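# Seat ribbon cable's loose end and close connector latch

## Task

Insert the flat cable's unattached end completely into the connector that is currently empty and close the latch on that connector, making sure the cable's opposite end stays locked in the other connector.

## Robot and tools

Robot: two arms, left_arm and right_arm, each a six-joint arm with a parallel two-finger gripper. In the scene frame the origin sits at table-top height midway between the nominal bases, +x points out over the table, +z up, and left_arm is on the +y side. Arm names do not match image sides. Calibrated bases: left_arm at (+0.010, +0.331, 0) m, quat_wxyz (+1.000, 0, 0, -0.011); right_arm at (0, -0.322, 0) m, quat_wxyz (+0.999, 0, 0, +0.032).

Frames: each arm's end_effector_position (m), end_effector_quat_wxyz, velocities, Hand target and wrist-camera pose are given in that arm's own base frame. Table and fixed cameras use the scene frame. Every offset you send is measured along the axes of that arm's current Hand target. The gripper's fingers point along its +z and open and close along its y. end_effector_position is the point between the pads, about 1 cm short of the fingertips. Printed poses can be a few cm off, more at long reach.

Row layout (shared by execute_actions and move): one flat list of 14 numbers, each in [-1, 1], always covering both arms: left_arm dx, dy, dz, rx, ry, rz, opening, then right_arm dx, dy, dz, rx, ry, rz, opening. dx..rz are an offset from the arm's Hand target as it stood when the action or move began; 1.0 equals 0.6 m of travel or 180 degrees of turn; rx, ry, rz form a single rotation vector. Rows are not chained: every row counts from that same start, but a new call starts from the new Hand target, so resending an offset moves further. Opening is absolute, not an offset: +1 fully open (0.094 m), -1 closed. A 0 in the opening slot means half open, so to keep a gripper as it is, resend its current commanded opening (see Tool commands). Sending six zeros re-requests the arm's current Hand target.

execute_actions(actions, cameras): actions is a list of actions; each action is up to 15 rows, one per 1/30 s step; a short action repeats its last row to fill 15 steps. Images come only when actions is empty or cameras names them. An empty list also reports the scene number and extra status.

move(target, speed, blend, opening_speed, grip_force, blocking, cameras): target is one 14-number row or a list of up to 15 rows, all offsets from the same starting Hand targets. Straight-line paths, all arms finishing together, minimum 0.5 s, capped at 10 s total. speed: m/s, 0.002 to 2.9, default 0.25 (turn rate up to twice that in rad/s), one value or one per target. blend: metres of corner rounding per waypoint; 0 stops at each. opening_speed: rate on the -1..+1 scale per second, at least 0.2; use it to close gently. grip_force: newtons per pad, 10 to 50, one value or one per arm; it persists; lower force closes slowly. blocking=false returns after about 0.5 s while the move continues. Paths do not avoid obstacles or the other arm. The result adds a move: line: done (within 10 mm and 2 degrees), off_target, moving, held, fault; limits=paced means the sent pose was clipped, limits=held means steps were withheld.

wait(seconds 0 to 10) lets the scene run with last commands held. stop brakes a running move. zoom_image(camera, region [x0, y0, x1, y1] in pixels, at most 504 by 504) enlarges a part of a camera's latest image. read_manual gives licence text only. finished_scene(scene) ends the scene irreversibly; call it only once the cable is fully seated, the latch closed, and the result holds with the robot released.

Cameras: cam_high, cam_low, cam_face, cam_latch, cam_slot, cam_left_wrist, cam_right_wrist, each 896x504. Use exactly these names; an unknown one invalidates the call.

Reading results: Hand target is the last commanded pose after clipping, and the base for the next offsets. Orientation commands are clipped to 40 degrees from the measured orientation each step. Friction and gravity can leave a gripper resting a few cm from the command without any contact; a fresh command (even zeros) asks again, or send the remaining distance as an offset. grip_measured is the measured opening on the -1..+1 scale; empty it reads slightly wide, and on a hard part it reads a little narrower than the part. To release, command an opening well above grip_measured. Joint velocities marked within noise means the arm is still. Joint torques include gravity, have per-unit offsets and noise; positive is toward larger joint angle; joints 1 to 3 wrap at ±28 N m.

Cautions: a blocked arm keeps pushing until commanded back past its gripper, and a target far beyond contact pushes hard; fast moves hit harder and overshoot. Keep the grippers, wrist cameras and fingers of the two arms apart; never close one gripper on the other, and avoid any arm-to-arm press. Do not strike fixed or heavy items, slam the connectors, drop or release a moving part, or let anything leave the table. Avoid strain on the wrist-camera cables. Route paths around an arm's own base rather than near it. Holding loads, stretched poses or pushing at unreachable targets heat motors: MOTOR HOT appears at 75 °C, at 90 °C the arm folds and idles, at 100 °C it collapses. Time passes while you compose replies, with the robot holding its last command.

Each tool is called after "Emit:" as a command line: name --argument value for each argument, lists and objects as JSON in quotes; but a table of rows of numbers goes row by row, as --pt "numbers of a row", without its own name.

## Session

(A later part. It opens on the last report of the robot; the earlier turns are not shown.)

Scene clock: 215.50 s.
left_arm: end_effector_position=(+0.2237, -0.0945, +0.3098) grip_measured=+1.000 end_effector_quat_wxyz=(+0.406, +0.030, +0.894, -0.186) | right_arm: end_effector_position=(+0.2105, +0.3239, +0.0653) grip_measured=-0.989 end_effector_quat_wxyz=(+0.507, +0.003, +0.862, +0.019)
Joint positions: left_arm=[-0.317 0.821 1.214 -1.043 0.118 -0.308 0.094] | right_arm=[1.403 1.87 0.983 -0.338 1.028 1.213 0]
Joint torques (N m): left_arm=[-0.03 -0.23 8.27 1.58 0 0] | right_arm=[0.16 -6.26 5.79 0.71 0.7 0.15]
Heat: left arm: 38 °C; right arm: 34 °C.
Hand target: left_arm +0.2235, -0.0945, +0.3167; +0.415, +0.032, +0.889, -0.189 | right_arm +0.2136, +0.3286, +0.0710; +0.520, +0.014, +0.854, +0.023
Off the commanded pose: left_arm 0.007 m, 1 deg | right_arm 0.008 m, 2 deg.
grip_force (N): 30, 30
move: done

Emit:
move --target '[0,0,0,0,0,0,1, 0.0002,0.0015,-0.0005,-0.0036,0.0002,-0.0018,-1]' --speed 0.03 --cameras '["cam_slot","cam_latch"]'

Emit:
zoom_image --camera "cam_slot" --region '[380, 210, 540, 390]'

Emit:
zoom_image --camera "cam_latch" --region '[320, 110, 380, 200]'

Scene clock: 219.30 s.
left_arm: end_effector_position=(+0.2237, -0.0945, +0.3098) grip_measured=+1.000 end_effector_quat_wxyz=(+0.406, +0.030, +0.894, -0.186) | right_arm: end_effector_position=(+0.2105, +0.3240, +0.0653) grip_measured=-0.989 end_effector_quat_wxyz=(+0.507, -0.001, +0.862, +0.017)
Joint positions: left_arm=[-0.317 0.821 1.214 -1.043 0.118 -0.308 0.094] | right_arm=[1.403 1.87 0.983 -0.337 1.028 1.203 0]
Joint torques (N m): left_arm=[0.08 -0.21 8.29 1.58 -0.01 0.07] | right_arm=[0.17 -6.71 4.94 0.9 0.65 0.02]
Heat: left arm: 38 °C; right arm: 34 °C.
Hand target: left_arm +0.2235, -0.0945, +0.3167; +0.415, +0.032, +0.889, -0.189 | right_arm +0.2132, +0.3295, +0.0711; +0.520, +0.009, +0.854, +0.026
Off the commanded pose: left_arm 0.007 m, 1 deg | right_arm 0.008 m, 2 deg.
grip_force (N): 30, 30
move: done
Images, in order (width x height): cam_latch 896x504, cam_slot 896x504.

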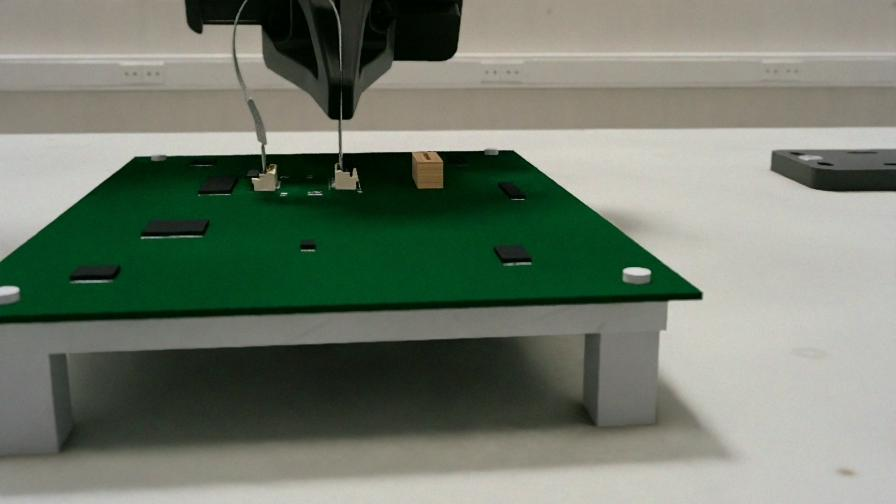

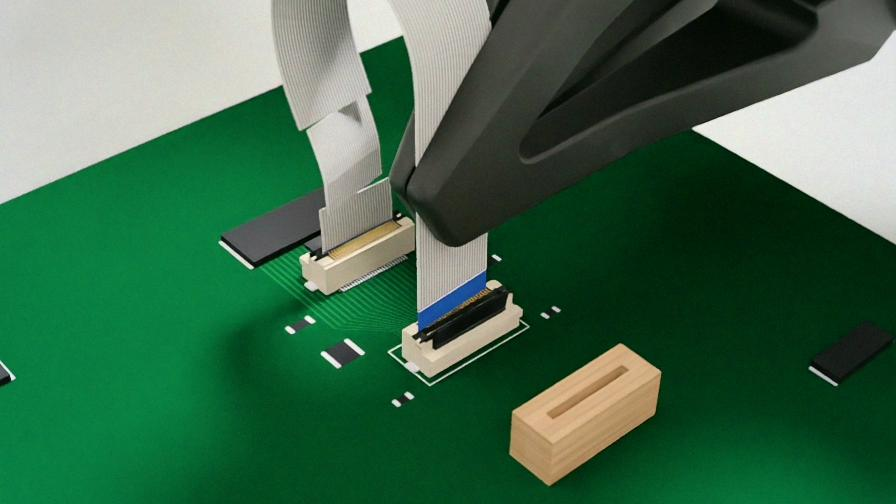

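Scaled by 2.800 from the camera's 896x504 image, which has a finer 1280x720 frame.

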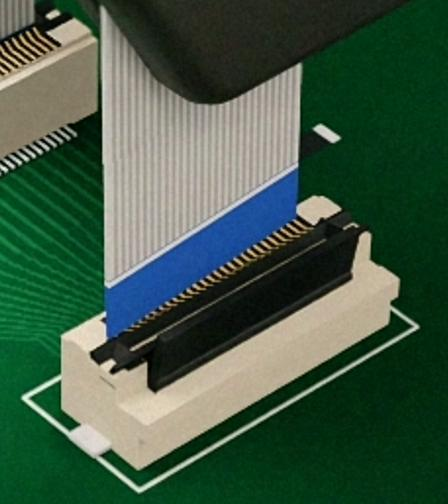

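Scaled by 5.600 from the camera's 896x504 image, which has a finer 1280x720 frame.

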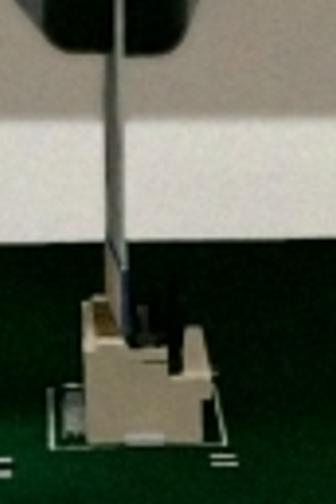

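Emit:
move --target '[0,0,0,0,0,0,1, 0.0004,0.004,-0.001,0,0,0,-1]' --speed 0.03

Emit:
move --target '[0,0,0,0,0,0,1, 0.0004,0.003,-0.001,-0.001,0,-0.0005,-1]' --speed 0.03

Scene clock: 221.37 s.
left_arm: end_effector_position=(+0.2237, -0.0945, +0.3098) grip_measured=+1.000 end_effector_quat_wxyz=(+0.406, +0.030, +0.894, -0.186) | right_arm: end_effector_position=(+0.2105, +0.3240, +0.0653) grip_measured=-0.989 end_effector_quat_wxyz=(+0.507, -0.001, +0.862, +0.017)
Joint positions: left_arm=[-0.317 0.821 1.214 -1.043 0.118 -0.308 0.094] | right_arm=[1.403 1.87 0.983 -0.337 1.028 1.203 0]
Joint torques (N m): left_arm=[0.03 -0.25 8.28 1.58 -0.05 0.03] | right_arm=[0.46 -6.24 5.86 0.83 0.66 0.07]
Heat: left arm: 38 °C; right arm: 33 °C.
Hand target: left_arm +0.2235, -0.0945, +0.3167; +0.415, +0.032, +0.889, -0.189 | right_arm +0.2126, +0.3319, +0.0713; +0.520, +0.009, +0.854, +0.026
Off the commanded pose: left_arm 0.007 m, 1 deg | right_arm 0.010 m, 2 deg.
grip_force (N): 30, 30
move: done

Scene clock: 222.10 s.
left_arm: end_effector_position=(+0.2237, -0.0945, +0.3098) grip_measured=+1.000 end_effector_quat_wxyz=(+0.406, +0.030, +0.894, -0.186) | right_arm: end_effector_position=(+0.2100, +0.3262, +0.0655) grip_measured=-0.989 end_effector_quat_wxyz=(+0.507, -0.002, +0.862, +0.019)
Joint positions: left_arm=[-0.317 0.821 1.214 -1.043 0.118 -0.308 0.094] | right_arm=[1.405 1.873 0.989 -0.337 1.027 1.203 0]
Joint torques (N m): left_arm=[0.12 -0.35 8.35 1.58 -0.03 0.03] | right_arm=[0.46 -6.34 5.74 0.83 0.67 0.05]
Heat: left arm: 38 °C; right arm: 33 °C.
Hand target: left_arm +0.2235, -0.0945, +0.3167; +0.415, +0.032, +0.889, -0.189 | right_arm +0.2120, +0.3336, +0.0715; +0.520, +0.008, +0.854, +0.027
Off the commanded pose: left_arm 0.007 m, 1 deg | right_arm 0.010 m, 2 deg.
grip_force (N): 30, 30
move: done

Good: (.2100,.3262,.0655).

Emit:
execute_actions --actions '[]' --cameras '["cam_slot","cam_latch"]'

Emit:
zoom_image --camera "cam_slot" --region '[380, 210, 540, 390]'

Emit:
zoom_image --camera "cam_latch" --region '[320, 110, 380, 200]'

Scene clock: 222.80 s.
left_arm: end_effector_position=(+0.2237, -0.0945, +0.3098) grip_measured=+1.000 end_effector_quat_wxyz=(+0.406, +0.030, +0.894, -0.186) | right_arm: end_effector_position=(+0.2100, +0.3262, +0.0655) grip_measured=-0.989 end_effector_quat_wxyz=(+0.507, -0.002, +0.862, +0.019)
Joint positions: left_arm=[-0.317 0.821 1.214 -1.043 0.118 -0.308 0.094] | right_arm=[1.405 1.873 0.989 -0.337 1.027 1.203 0]
Joint velocities: within noise
Joint torques (N m): left_arm=[-0.01 -0.24 8.28 1.57 -0.04 0.02] | right_arm=[0.44 -6.34 5.76 0.83 0.67 0.05]
Heat: left arm: 38 °C; right arm: 33 °C.
Hand target: left_arm +0.2235, -0.0945, +0.3167; +0.415, +0.032, +0.889, -0.189 | right_arm +0.2120, +0.3336, +0.0715; +0.520, +0.008, +0.854, +0.027
Tool commands: left_gripper/opening=+1.0 right_gripper/opening=-1.0
Off the commanded pose: left_arm 0.007 m, 1 deg | right_arm 0.010 m, 2 deg.
grip_force (N): 30, 30
Images, in order (width x height): cam_latch 896x504, cam_slot 896x504.

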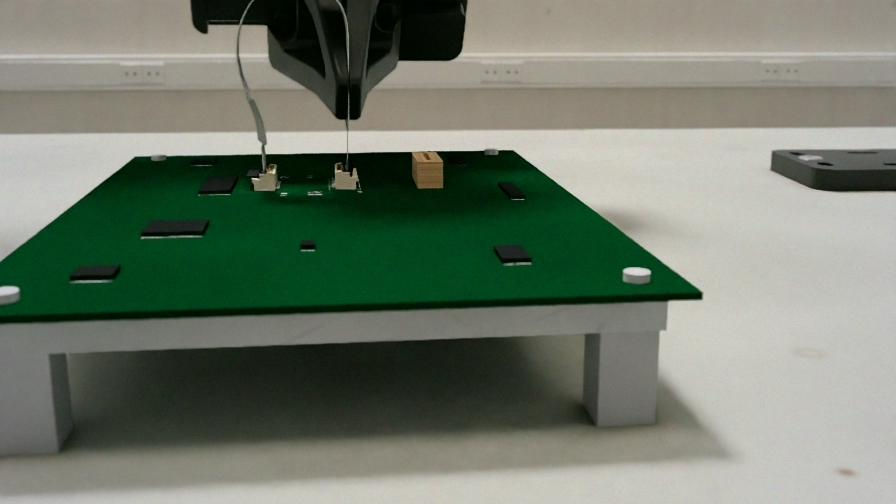

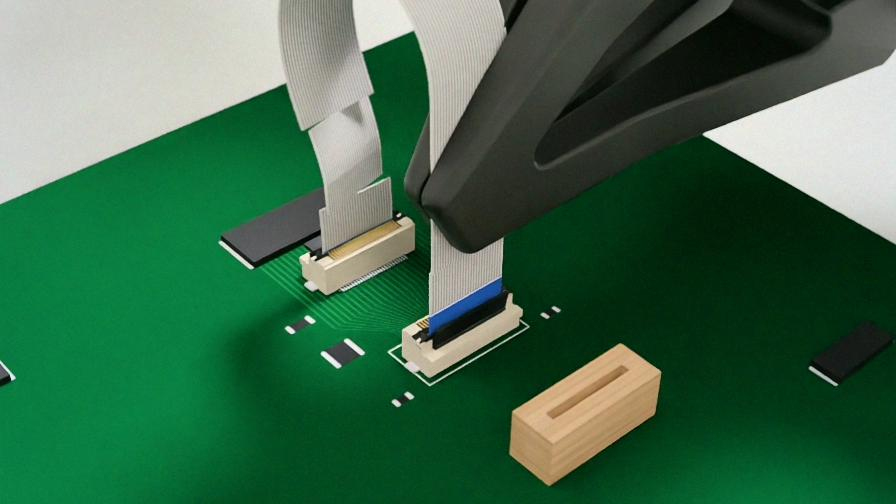

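Scaled by 2.800 from the camera's 896x504 image, which has a finer 1280x720 frame.

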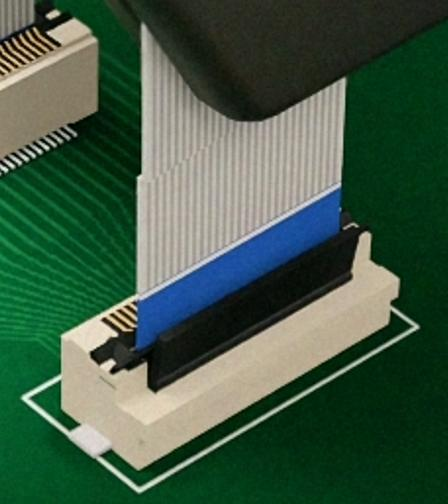

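Scaled by 5.600 from the camera's 896x504 image, which has a finer 1280x720 frame.

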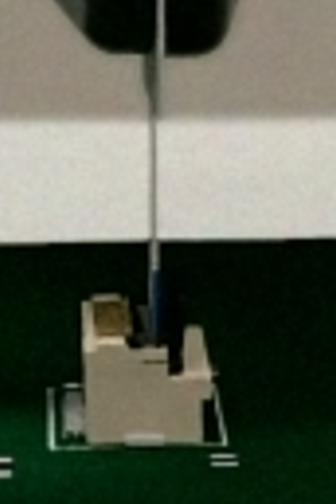

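Emit:
move --target '[0,0,0,0,0,0,1, -0.0031,0,0.0059,0,0,0,-1]' --speed 0.03

Emit:
move --target '[0,0,0,0,0,0,1, 0.0023,-0.0002,0.0019,0,0,0,-1]' --speed 0.03

Scene clock: 227.93 s.
left_arm: end_effector_position=(+0.2237, -0.0945, +0.3098) grip_measured=+1.000 end_effector_quat_wxyz=(+0.406, +0.030, +0.894, -0.186) | right_arm: end_effector_position=(+0.2100, +0.3275, +0.0656) grip_measured=-0.989 end_effector_quat_wxyz=(+0.506, -0.007, +0.862, +0.018)
Joint positions: left_arm=[-0.317 0.821 1.214 -1.043 0.118 -0.308 0.094] | right_arm=[1.405 1.873 0.989 -0.329 1.025 1.186 0]
Joint torques (N m): left_arm=[0.02 -0.29 8.38 1.56 -0.03 0] | right_arm=[-0.54 -6.38 5.56 0.95 0.65 0.01]
Heat: left arm: 38 °C; right arm: 33 °C.
Hand target: left_arm +0.2235, -0.0945, +0.3167; +0.415, +0.032, +0.889, -0.189 | right_arm +0.2160, +0.3337, +0.0715; +0.520, +0.008, +0.854, +0.027
Off the commanded pose: left_arm 0.007 m, 1 deg | right_arm 0.010 m, 3 deg.
grip_force (N): 30, 30
move: off_target (right_arm)

Scene clock: 228.70 s.
left_arm: end_effector_position=(+0.2237, -0.0945, +0.3098) grip_measured=+1.000 end_effector_quat_wxyz=(+0.406, +0.030, +0.894, -0.186) | right_arm: end_effector_position=(+0.2101, +0.3286, +0.0646) grip_measured=-0.989 end_effector_quat_wxyz=(+0.506, -0.008, +0.862, +0.019)
Joint positions: left_arm=[-0.317 0.821 1.214 -1.043 0.118 -0.308 0.094] | right_arm=[1.405 1.878 0.989 -0.321 1.024 1.183 0]
Joint torques (N m): left_arm=[0.12 -0.24 8.29 1.61 -0.02 0.02] | right_arm=[-0.65 -6.43 5.29 0.96 0.65 0.02]
Heat: left arm: 38 °C; right arm: 33 °C.
Hand target: left_arm +0.2235, -0.0945, +0.3167; +0.415, +0.032, +0.889, -0.189 | right_arm +0.2164, +0.3337, +0.0698; +0.520, +0.008, +0.854, +0.027
Off the commanded pose: left_arm 0.007 m, 1 deg | right_arm 0.010 m, 3 deg.
grip_force (N): 30, 30
move: off_target (right_arm)

Emit:
move --target '[0,0,0,0,0,0,1, 0,-0.005,0,0,0,0,-1]' --speed 0.03 --cameras '["cam_slot","cam_latch"]'

Emit:
zoom_image --camera "cam_slot" --region '[380, 210, 540, 390]'

Emit:
zoom_image --camera "cam_latch" --region '[320, 110, 380, 200]'

Scene clock: 231.07 s.
left_arm: end_effector_position=(+0.2237, -0.0945, +0.3098) grip_measured=+1.000 end_effector_quat_wxyz=(+0.406, +0.030, +0.894, -0.186) | right_arm: end_effector_position=(+0.2101, +0.3293, +0.0646) grip_measured=-0.989 end_effector_quat_wxyz=(+0.506, -0.008, +0.862, +0.020)
Joint positions: left_arm=[-0.317 0.821 1.214 -1.043 0.118 -0.308 0.094] | right_arm=[1.405 1.878 0.989 -0.317 1.023 1.18 0]
Joint torques (N m): left_arm=[0.05 -0.34 8.35 1.58 -0.04 0.06] | right_arm=[-0.79 -7.05 4.18 0.99 0.66 0.03]
Heat: left arm: 38 °C; right arm: 33 °C.
Hand target: left_arm +0.2235, -0.0945, +0.3167; +0.415, +0.032, +0.889, -0.189 | right_arm +0.2164, +0.3307, +0.0696; +0.520, +0.008, +0.854, +0.027
Off the commanded pose: left_arm 0.007 m, 1 deg | right_arm 0.008 m, 3 deg.
grip_force (N): 30, 30
move: off_target (right_arm)
Images, in order (width x height): cam_latch 896x504, cam_slot 896x504.

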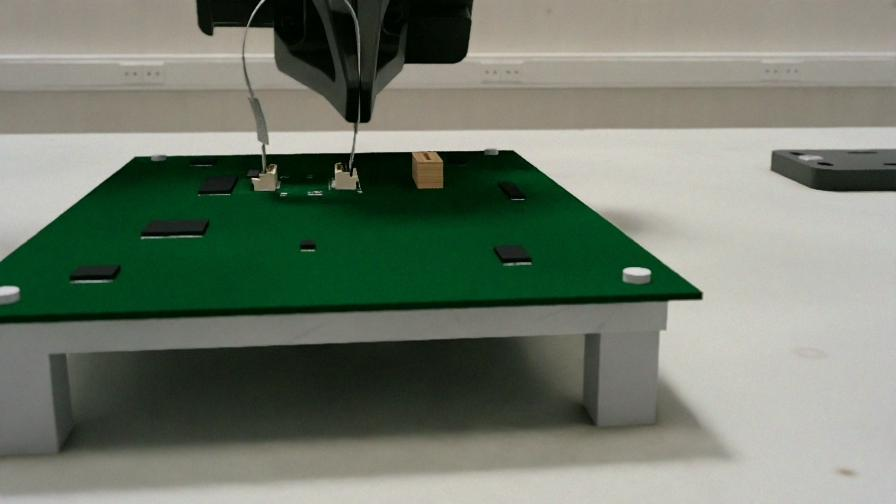

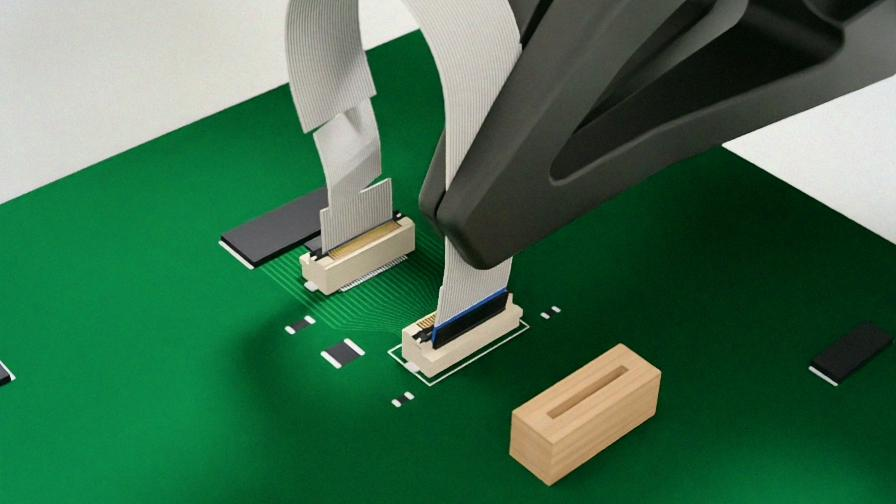

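Scaled by 2.800 from the camera's 896x504 image, which has a finer 1280x720 frame.

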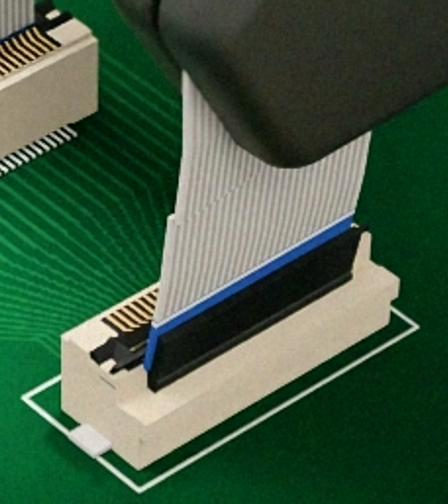

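Scaled by 5.600 from the camera's 896x504 image, which has a finer 1280x720 frame.

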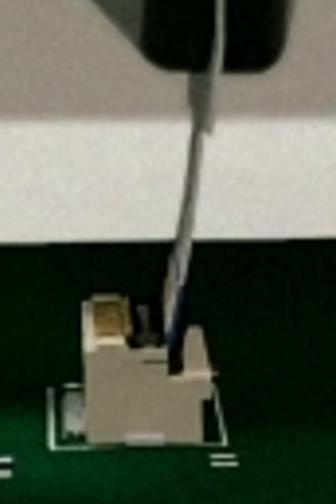

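Emit:
move --target '[0,0,0,0,0,0,1, 0,-0.005,0,0,0,0,-1]' --speed 0.03

Emit:
move --target '[0,0,0,0,0,0,1, 0,-0.003,0,0,0,0,-1]' --speed 0.03

Scene clock: 234.63 s.
left_arm: end_effector_position=(+0.2237, -0.0945, +0.3098) grip_measured=+1.000 end_effector_quat_wxyz=(+0.406, +0.030, +0.894, -0.186) | right_arm: end_effector_position=(+0.2101, +0.3295, +0.0640) grip_measured=-0.989 end_effector_quat_wxyz=(+0.507, -0.008, +0.862, +0.022)
Joint positions: left_arm=[-0.317 0.821 1.214 -1.043 0.118 -0.308 0.094] | right_arm=[1.405 1.878 0.984 -0.305 1.023 1.177 0]
Joint torques (N m): left_arm=[0.05 -0.28 8.32 1.57 -0.05 0.02] | right_arm=[-0.94 -7.66 3.47 0.97 0.65 0.02]
Heat: left arm: 38 °C; right arm: 33 °C.
Hand target: left_arm +0.2235, -0.0945, +0.3167; +0.415, +0.032, +0.889, -0.189 | right_arm +0.2164, +0.3278, +0.0695; +0.520, +0.008, +0.854, +0.027
Off the commanded pose: left_arm 0.007 m, 1 deg | right_arm 0.009 m, 3 deg.
grip_force (N): 30, 30
move: off_target (right_arm)

Scene clock: 235.43 s.
left_arm: end_effector_position=(+0.2237, -0.0945, +0.3098) grip_measured=+1.000 end_effector_quat_wxyz=(+0.406, +0.030, +0.894, -0.186) | right_arm: end_effector_position=(+0.2104, +0.3296, +0.0636) grip_measured=-0.989 end_effector_quat_wxyz=(+0.508, -0.007, +0.861, +0.025)
Joint positions: left_arm=[-0.317 0.821 1.214 -1.043 0.118 -0.308 0.094] | right_arm=[1.405 1.878 0.978 -0.292 1.025 1.175 0]
Joint torques (N m): left_arm=[-0.06 -0.4 8.29 1.56 0 0.01] | right_arm=[-1.03 -8.05 3.28 0.92 0.63 0.01]
Heat: left arm: 38 °C; right arm: 33 °C.
Hand target: left_arm +0.2235, -0.0945, +0.3167; +0.415, +0.032, +0.889, -0.189 | right_arm +0.2165, +0.3259, +0.0694; +0.520, +0.008, +0.854, +0.027
Off the commanded pose: left_arm 0.007 m, 1 deg | right_arm 0.009 m, 2 deg.
grip_force (N): 30, 30
move: done

Emit:
move --target '[0,0,0,0,0,0,1, 0,-0.004,0,0,0,0,-1]' --speed 0.03 --cameras '["cam_slot","cam_latch"]'

Emit:
zoom_image --camera "cam_slot" --region '[380, 210, 540, 390]'

Emit:
zoom_image --camera "cam_latch" --region '[320, 110, 380, 200]'

Scene clock: 237.27 s.
left_arm: end_effector_position=(+0.2237, -0.0945, +0.3098) grip_measured=+1.000 end_effector_quat_wxyz=(+0.406, +0.030, +0.894, -0.186) | right_arm: end_effector_position=(+0.2109, +0.3287, +0.0633) grip_measured=-0.989 end_effector_quat_wxyz=(+0.512, -0.005, +0.859, +0.025)
Joint positions: left_arm=[-0.317 0.821 1.214 -1.043 0.118 -0.308 0.094] | right_arm=[1.405 1.878 0.97 -0.276 1.033 1.172 0]
Joint torques (N m): left_arm=[-0.02 -0.25 8.24 1.57 -0.04 0] | right_arm=[-1.17 -8.59 3.03 0.85 0.55 0.01]
Heat: left arm: 38 °C; right arm: 34 °C.
Hand target: left_arm +0.2235, -0.0945, +0.3167; +0.415, +0.032, +0.889, -0.189 | right_arm +0.2165, +0.3235, +0.0693; +0.520, +0.008, +0.854, +0.027
Off the commanded pose: left_arm 0.007 m, 1 deg | right_arm 0.010 m, 2 deg.
grip_force (N): 30, 30
move: done
Images, in order (width x height): cam_latch 896x504, cam_slot 896x504.

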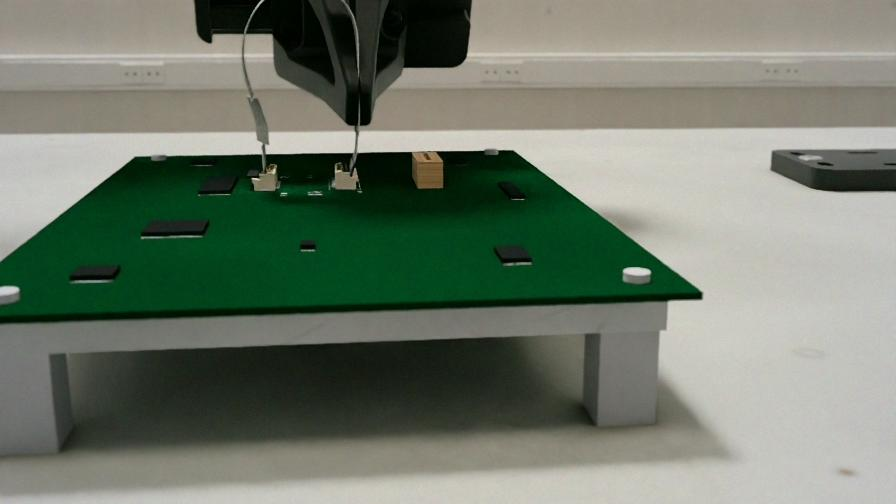

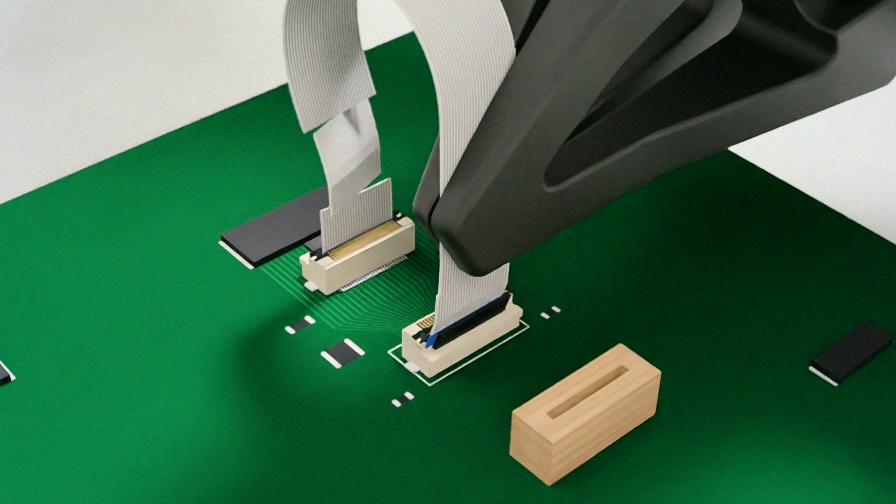

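Scaled by 2.800 from the camera's 896x504 image, which has a finer 1280x720 frame.

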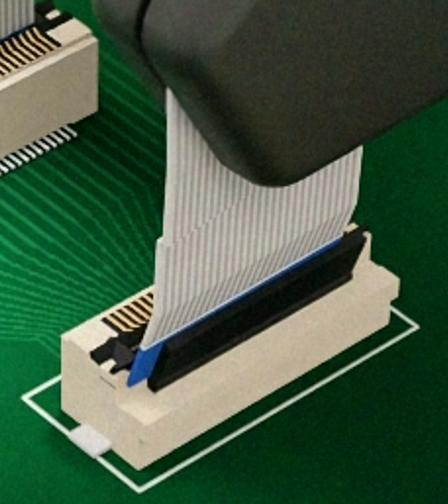

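Scaled by 5.600 from the camera's 896x504 image, which has a finer 1280x720 frame.

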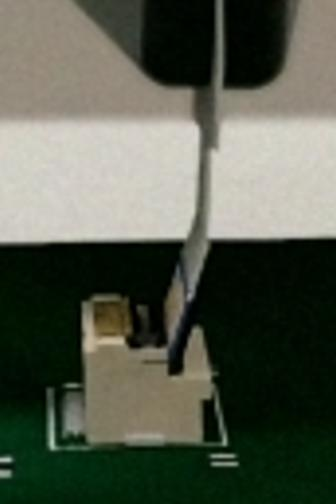

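Emit:
move --pt "0 0 0 0 0 0 1 -0.0426 0.0094 -0.0257 0.002 0 0.001 -1" --pt "0 0 0 0 0 0 1 -0.0115 0.0067 -0.0096 0.002 0 0.001 -1" --speed 0.06 --cameras '["cam_slot","cam_latch"]'

Emit:
zoom_image --camera "cam_slot" --region '[380, 180, 540, 390]'

Emit:
zoom_image --camera "cam_latch" --region '[320, 110, 380, 200]'

Scene clock: 243.50 s.
left_arm: end_effector_position=(+0.2237, -0.0945, +0.3098) grip_measured=+1.000 end_effector_quat_wxyz=(+0.406, +0.030, +0.894, -0.186) | right_arm: end_effector_position=(+0.2102, +0.3280, +0.0781) grip_measured=-0.989 end_effector_quat_wxyz=(+0.507, -0.002, +0.861, +0.023)
Joint positions: left_arm=[-0.317 0.821 1.214 -1.043 0.118 -0.308 0.094] | right_arm=[1.405 1.843 1.005 -0.366 1.026 1.192 0]
Joint torques (N m): left_arm=[0.01 -0.35 8.2 1.61 -0.01 0.04] | right_arm=[-0.44 -6.35 3.69 0.95 0.67 0.13]
Heat: left arm: 38 °C; right arm: 34 °C.
Hand target: left_arm +0.2235, -0.0945, +0.3167; +0.415, +0.032, +0.889, -0.189 | right_arm +0.2145, +0.3271, +0.0782; +0.520, +0.011, +0.854, +0.025
Off the commanded pose: left_arm 0.007 m, 1 deg | right_arm 0.004 m, 2 deg.
grip_force (N): 30, 30
move: done
Images, in order (width x height): cam_latch 896x504, cam_slot 896x504.

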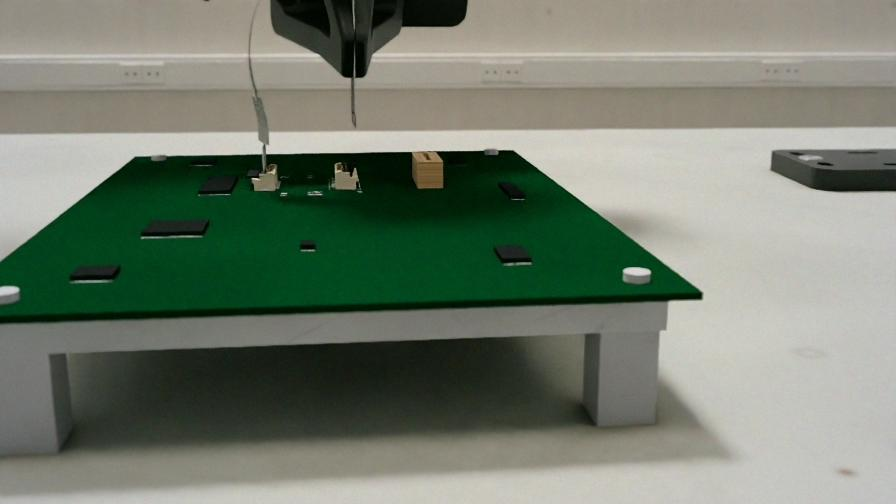

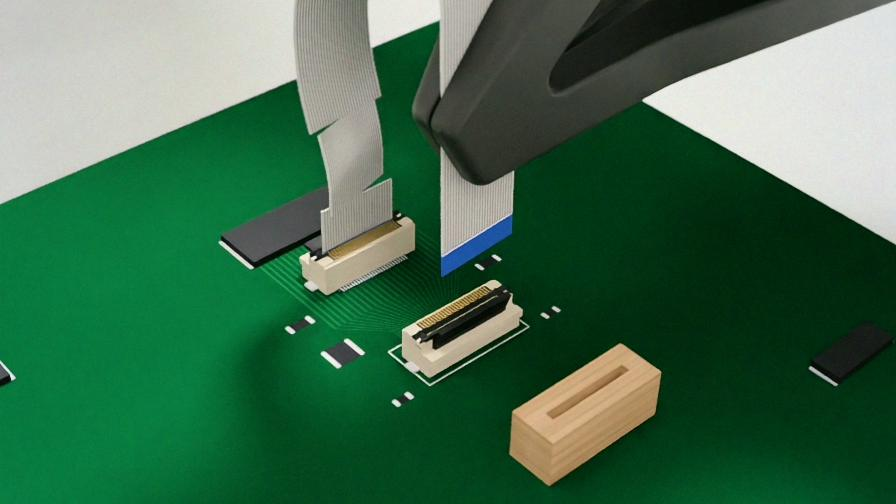

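Scaled by 2.400 from the camera's 896x504 image, which has a finer 1280x720 frame.

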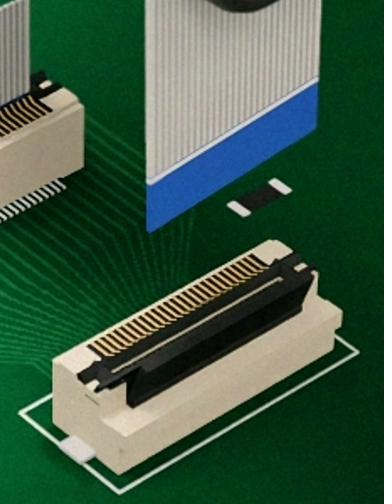

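Scaled by 5.600 from the camera's 896x504 image, which has a finer 1280x720 frame.

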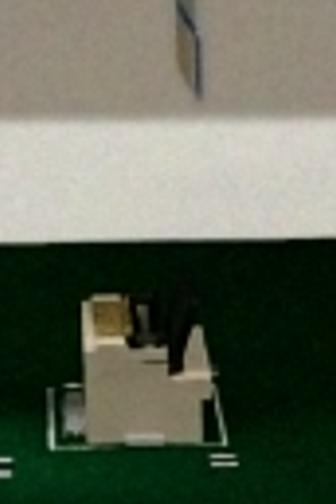

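Emit:
zoom_image --camera "cam_slot" --region '[395, 270, 530, 390]'

Emit:
zoom_image --camera "cam_latch" --region '[325, 155, 367, 197]'

Scaled by 3.733 from the camera's 896x504 image, which has a finer 1280x720 frame.

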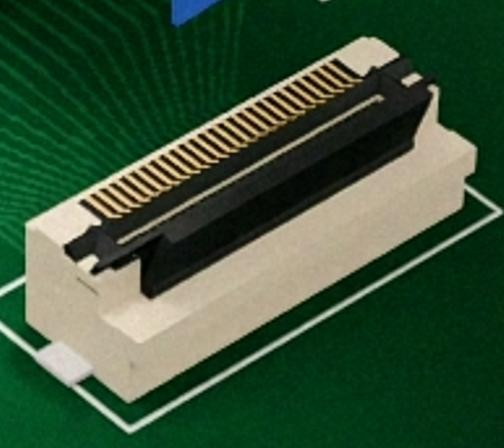

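Scaled by 12.000 from the camera's 896x504 image, which has a finer 1280x720 frame.

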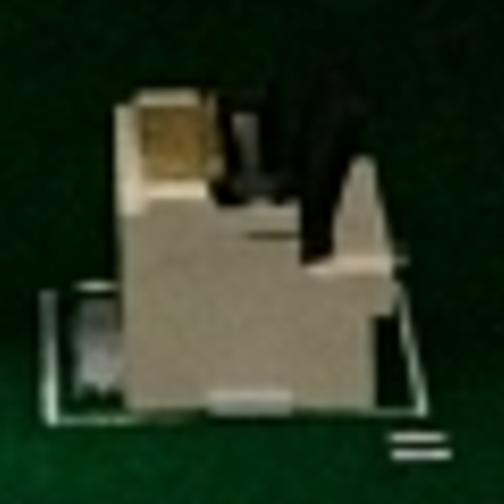

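Emit:
move --target '[0,0,0,0,0,0,1, 0.0121,-0.004,0.0096,0,0,0,-1]' --speed 0.03 --cameras '["cam_slot","cam_latch"]'

Emit:
zoom_image --camera "cam_slot" --region '[380, 210, 540, 390]'

Emit:
zoom_image --camera "cam_latch" --region '[320, 110, 380, 200]'

Scene clock: 248.90 s.
left_arm: end_effector_position=(+0.2237, -0.0945, +0.3098) grip_measured=+1.000 end_effector_quat_wxyz=(+0.406, +0.030, +0.894, -0.186) | right_arm: end_effector_position=(+0.2099, +0.3275, +0.0687) grip_measured=-0.989 end_effector_quat_wxyz=(+0.508, -0.001, +0.861, +0.027)
Joint positions: left_arm=[-0.317 0.821 1.214 -1.043 0.118 -0.308 0.094] | right_arm=[1.405 1.859 0.98 -0.315 1.024 1.19 0]
Joint torques (N m): left_arm=[0.06 -0.21 8.16 1.61 -0.03 0.03] | right_arm=[-0.98 -6.41 3.58 0.95 0.66 0.02]
Heat: left arm: 38 °C; right arm: 34 °C.
Hand target: left_arm +0.2235, -0.0945, +0.3167; +0.415, +0.032, +0.889, -0.189 | right_arm +0.2163, +0.3251, +0.0689; +0.520, +0.010, +0.854, +0.025
Off the commanded pose: left_arm 0.007 m, 1 deg | right_arm 0.007 m, 2 deg.
grip_force (N): 30, 30
move: done
Images, in order (width x height): cam_latch 896x504, cam_slot 896x504.

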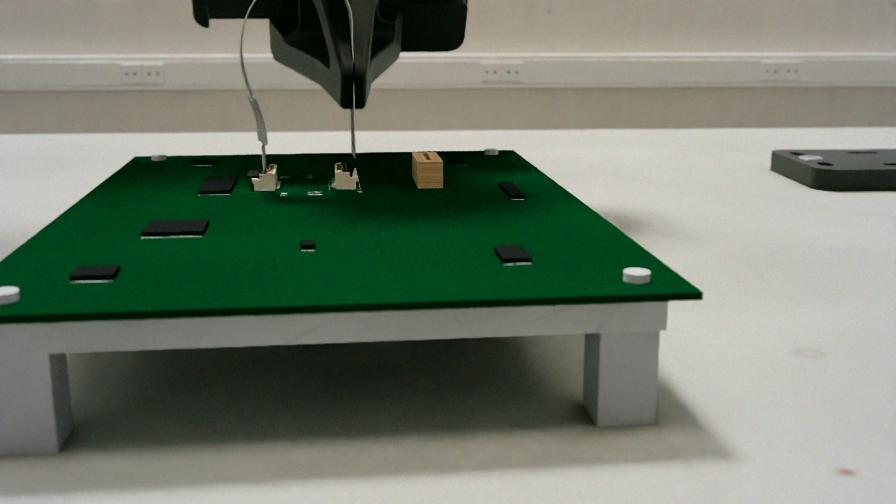

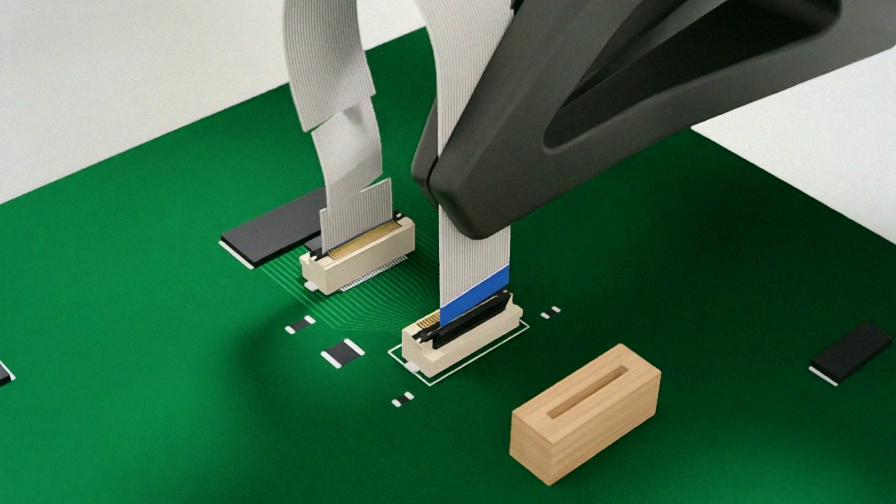

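Scaled by 2.800 from the camera's 896x504 image, which has a finer 1280x720 frame.

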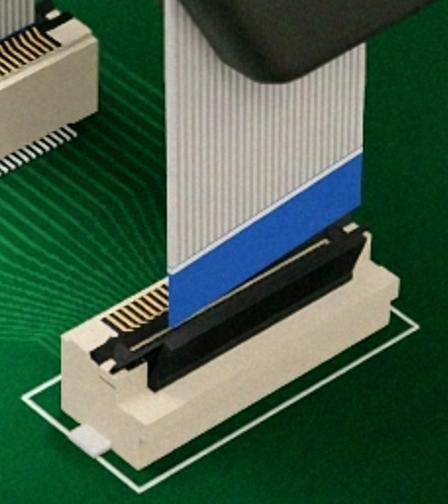

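Scaled by 5.600 from the camera's 896x504 image, which has a finer 1280x720 frame.

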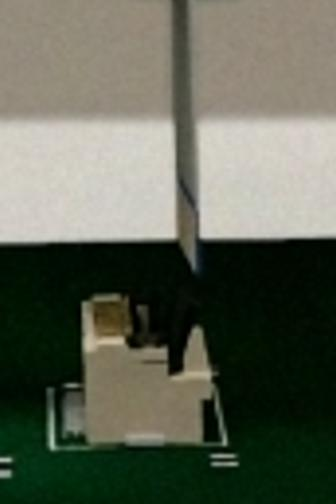

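Emit:
move --target '[0,0,0,0,0,0,1, 0.0005,-0.0041,0.0021,0,0,0,-1]' --speed 0.03

Scene clock: 252.80 s.
left_arm: end_effector_position=(+0.2237, -0.0945, +0.3098) grip_measured=+1.000 end_effector_quat_wxyz=(+0.406, +0.030, +0.894, -0.186) | right_arm: end_effector_position=(+0.2111, +0.3250, +0.0657) grip_measured=-0.989 end_effector_quat_wxyz=(+0.506, -0.002, +0.862, +0.025)
Joint positions: left_arm=[-0.317 0.821 1.214 -1.043 0.118 -0.308 0.094] | right_arm=[1.4 1.859 0.967 -0.3 1.021 1.182 0]
Joint torques (N m): left_arm=[-0.06 -0.29 8.29 1.58 0.01 0] | right_arm=[-0.87 -6.76 3.51 0.99 0.68 0]
Heat: left arm: 38 °C; right arm: 34 °C.
Hand target: left_arm +0.2235, -0.0945, +0.3167; +0.415, +0.032, +0.889, -0.189 | right_arm +0.2173, +0.3228, +0.0680; +0.520, +0.011, +0.854, +0.025
Off the commanded pose: left_arm 0.007 m, 1 deg | right_arm 0.007 m, 2 deg.
grip_force (N): 30, 30
move: done

Emit:
execute_actions --actions '[]' --cameras '["cam_slot","cam_latch"]'

Emit:
zoom_image --camera "cam_slot" --region '[380, 210, 540, 390]'

Emit:
zoom_image --camera "cam_latch" --region '[320, 110, 380, 200]'

Scene clock: 253.67 s.
left_arm: end_effector_position=(+0.2237, -0.0945, +0.3098) grip_measured=+1.000 end_effector_quat_wxyz=(+0.406, +0.030, +0.894, -0.186) | right_arm: end_effector_position=(+0.2111, +0.3251, +0.0657) grip_measured=-0.989 end_effector_quat_wxyz=(+0.506, -0.002, +0.862, +0.025)
Joint positions: left_arm=[-0.317 0.821 1.214 -1.043 0.118 -0.308 0.094] | right_arm=[1.4 1.859 0.967 -0.3 1.02 1.182 0]
Joint velocities: within noise
Joint torques (N m): left_arm=[0.05 -0.28 8.27 1.59 -0.02 0.01] | right_arm=[-0.87 -6.76 3.51 0.98 0.67 0.02]
Heat: left arm: 38 °C; right arm: 34 °C.
Hand target: left_arm +0.2235, -0.0945, +0.3167; +0.415, +0.032, +0.889, -0.189 | right_arm +0.2173, +0.3228, +0.0679; +0.519, +0.010, +0.854, +0.025
Tool commands: left_gripper/opening=+1.0 right_gripper/opening=-1.0
Off the commanded pose: left_arm 0.007 m, 1 deg | right_arm 0.007 m, 2 deg.
grip_force (N): 30, 30
Images, in order (width x height): cam_latch 896x504, cam_slot 896x504.

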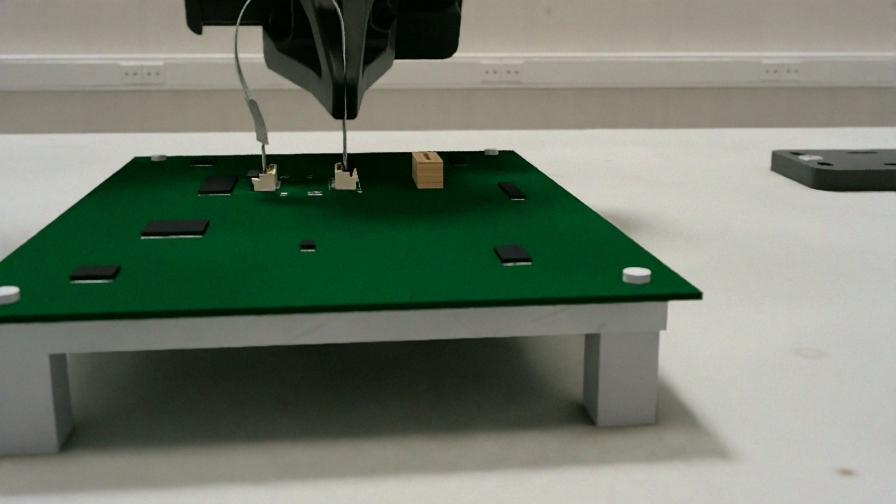

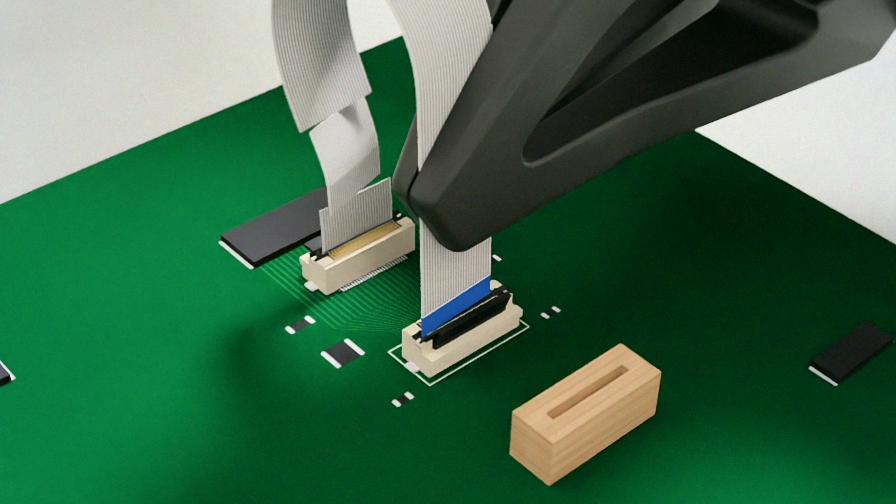

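Scaled by 2.800 from the camera's 896x504 image, which has a finer 1280x720 frame.

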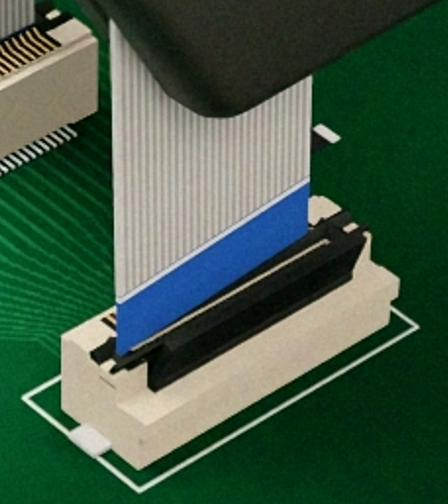

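Scaled by 5.600 from the camera's 896x504 image, which has a finer 1280x720 frame.

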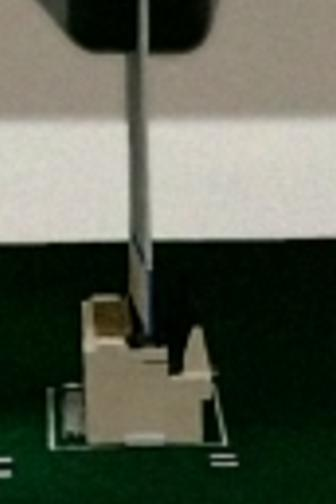

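Emit:
move --target '[0,0,0,0,0,0,1, -0.011,0.0007,-0.0076,0,-0.0167,0,-1]' --speed 0.04 --cameras '["cam_slot","cam_latch"]'

Emit:
zoom_image --camera "cam_slot" --region '[380, 210, 540, 390]'

Emit:
zoom_image --camera "cam_latch" --region '[320, 110, 380, 200]'

Scene clock: 259.20 s.
left_arm: end_effector_position=(+0.2237, -0.0945, +0.3098) grip_measured=+1.000 end_effector_quat_wxyz=(+0.406, +0.030, +0.894, -0.186) | right_arm: end_effector_position=(+0.2133, +0.3233, +0.0703) grip_measured=-0.989 end_effector_quat_wxyz=(+0.522, +0.002, +0.853, +0.023)
Joint positions: left_arm=[-0.317 0.821 1.214 -1.043 0.118 -0.308 0.094] | right_arm=[1.403 1.859 0.96 -0.283 1.058 1.178 0]
Joint torques (N m): left_arm=[-0.08 -0.14 8.25 1.63 -0.05 0.04] | right_arm=[0.25 -6.9 3.55 1 0.82 0.02]
Heat: left arm: 38 °C; right arm: 34 °C.
Hand target: left_arm +0.2235, -0.0945, +0.3167; +0.415, +0.032, +0.889, -0.189 | right_arm +0.2163, +0.3228, +0.0760; +0.542, +0.011, +0.840, +0.025
Off the commanded pose: left_arm 0.007 m, 1 deg | right_arm 0.006 m, 3 deg.
grip_force (N): 30, 30
move: off_target (right_arm)
Images, in order (width x height): cam_latch 896x504, cam_slot 896x504.

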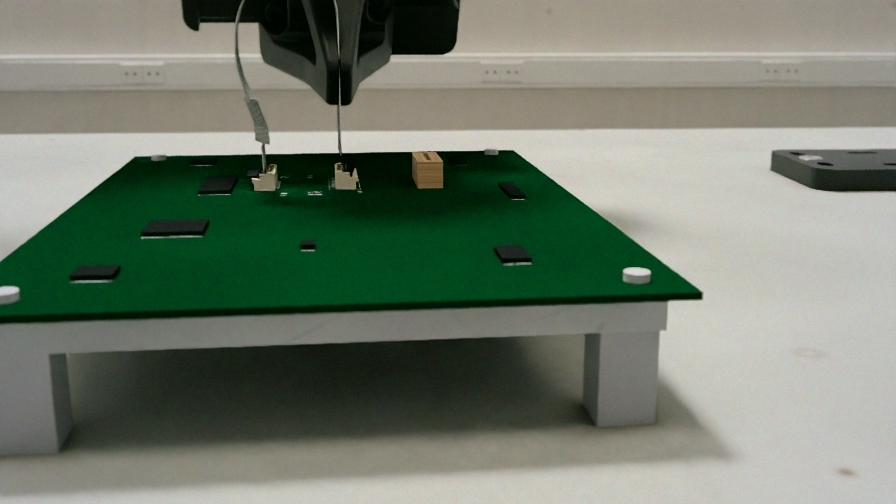

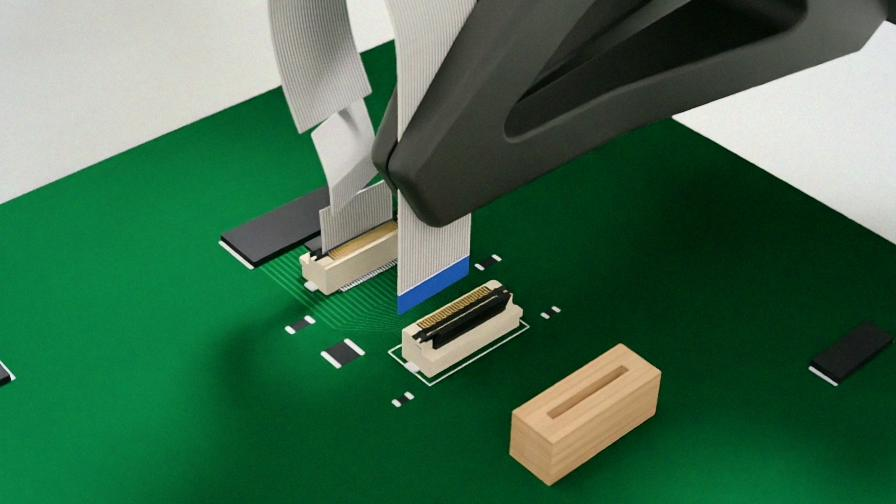

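Scaled by 2.800 from the camera's 896x504 image, which has a finer 1280x720 frame.

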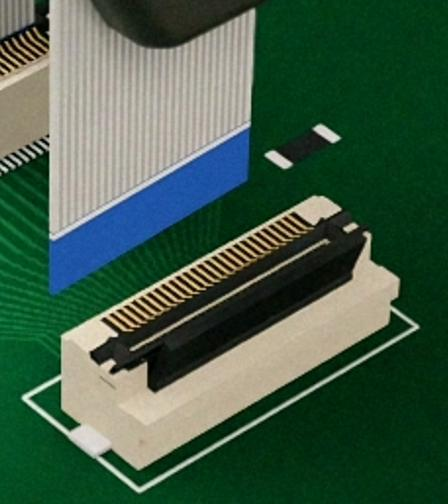

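Scaled by 5.600 from the camera's 896x504 image, which has a finer 1280x720 frame.

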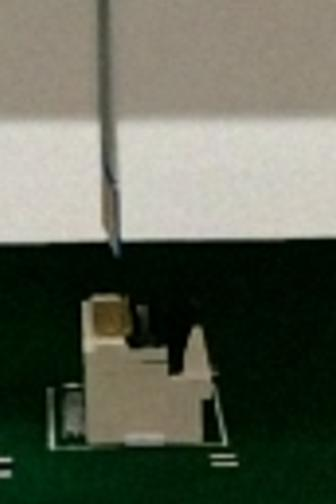

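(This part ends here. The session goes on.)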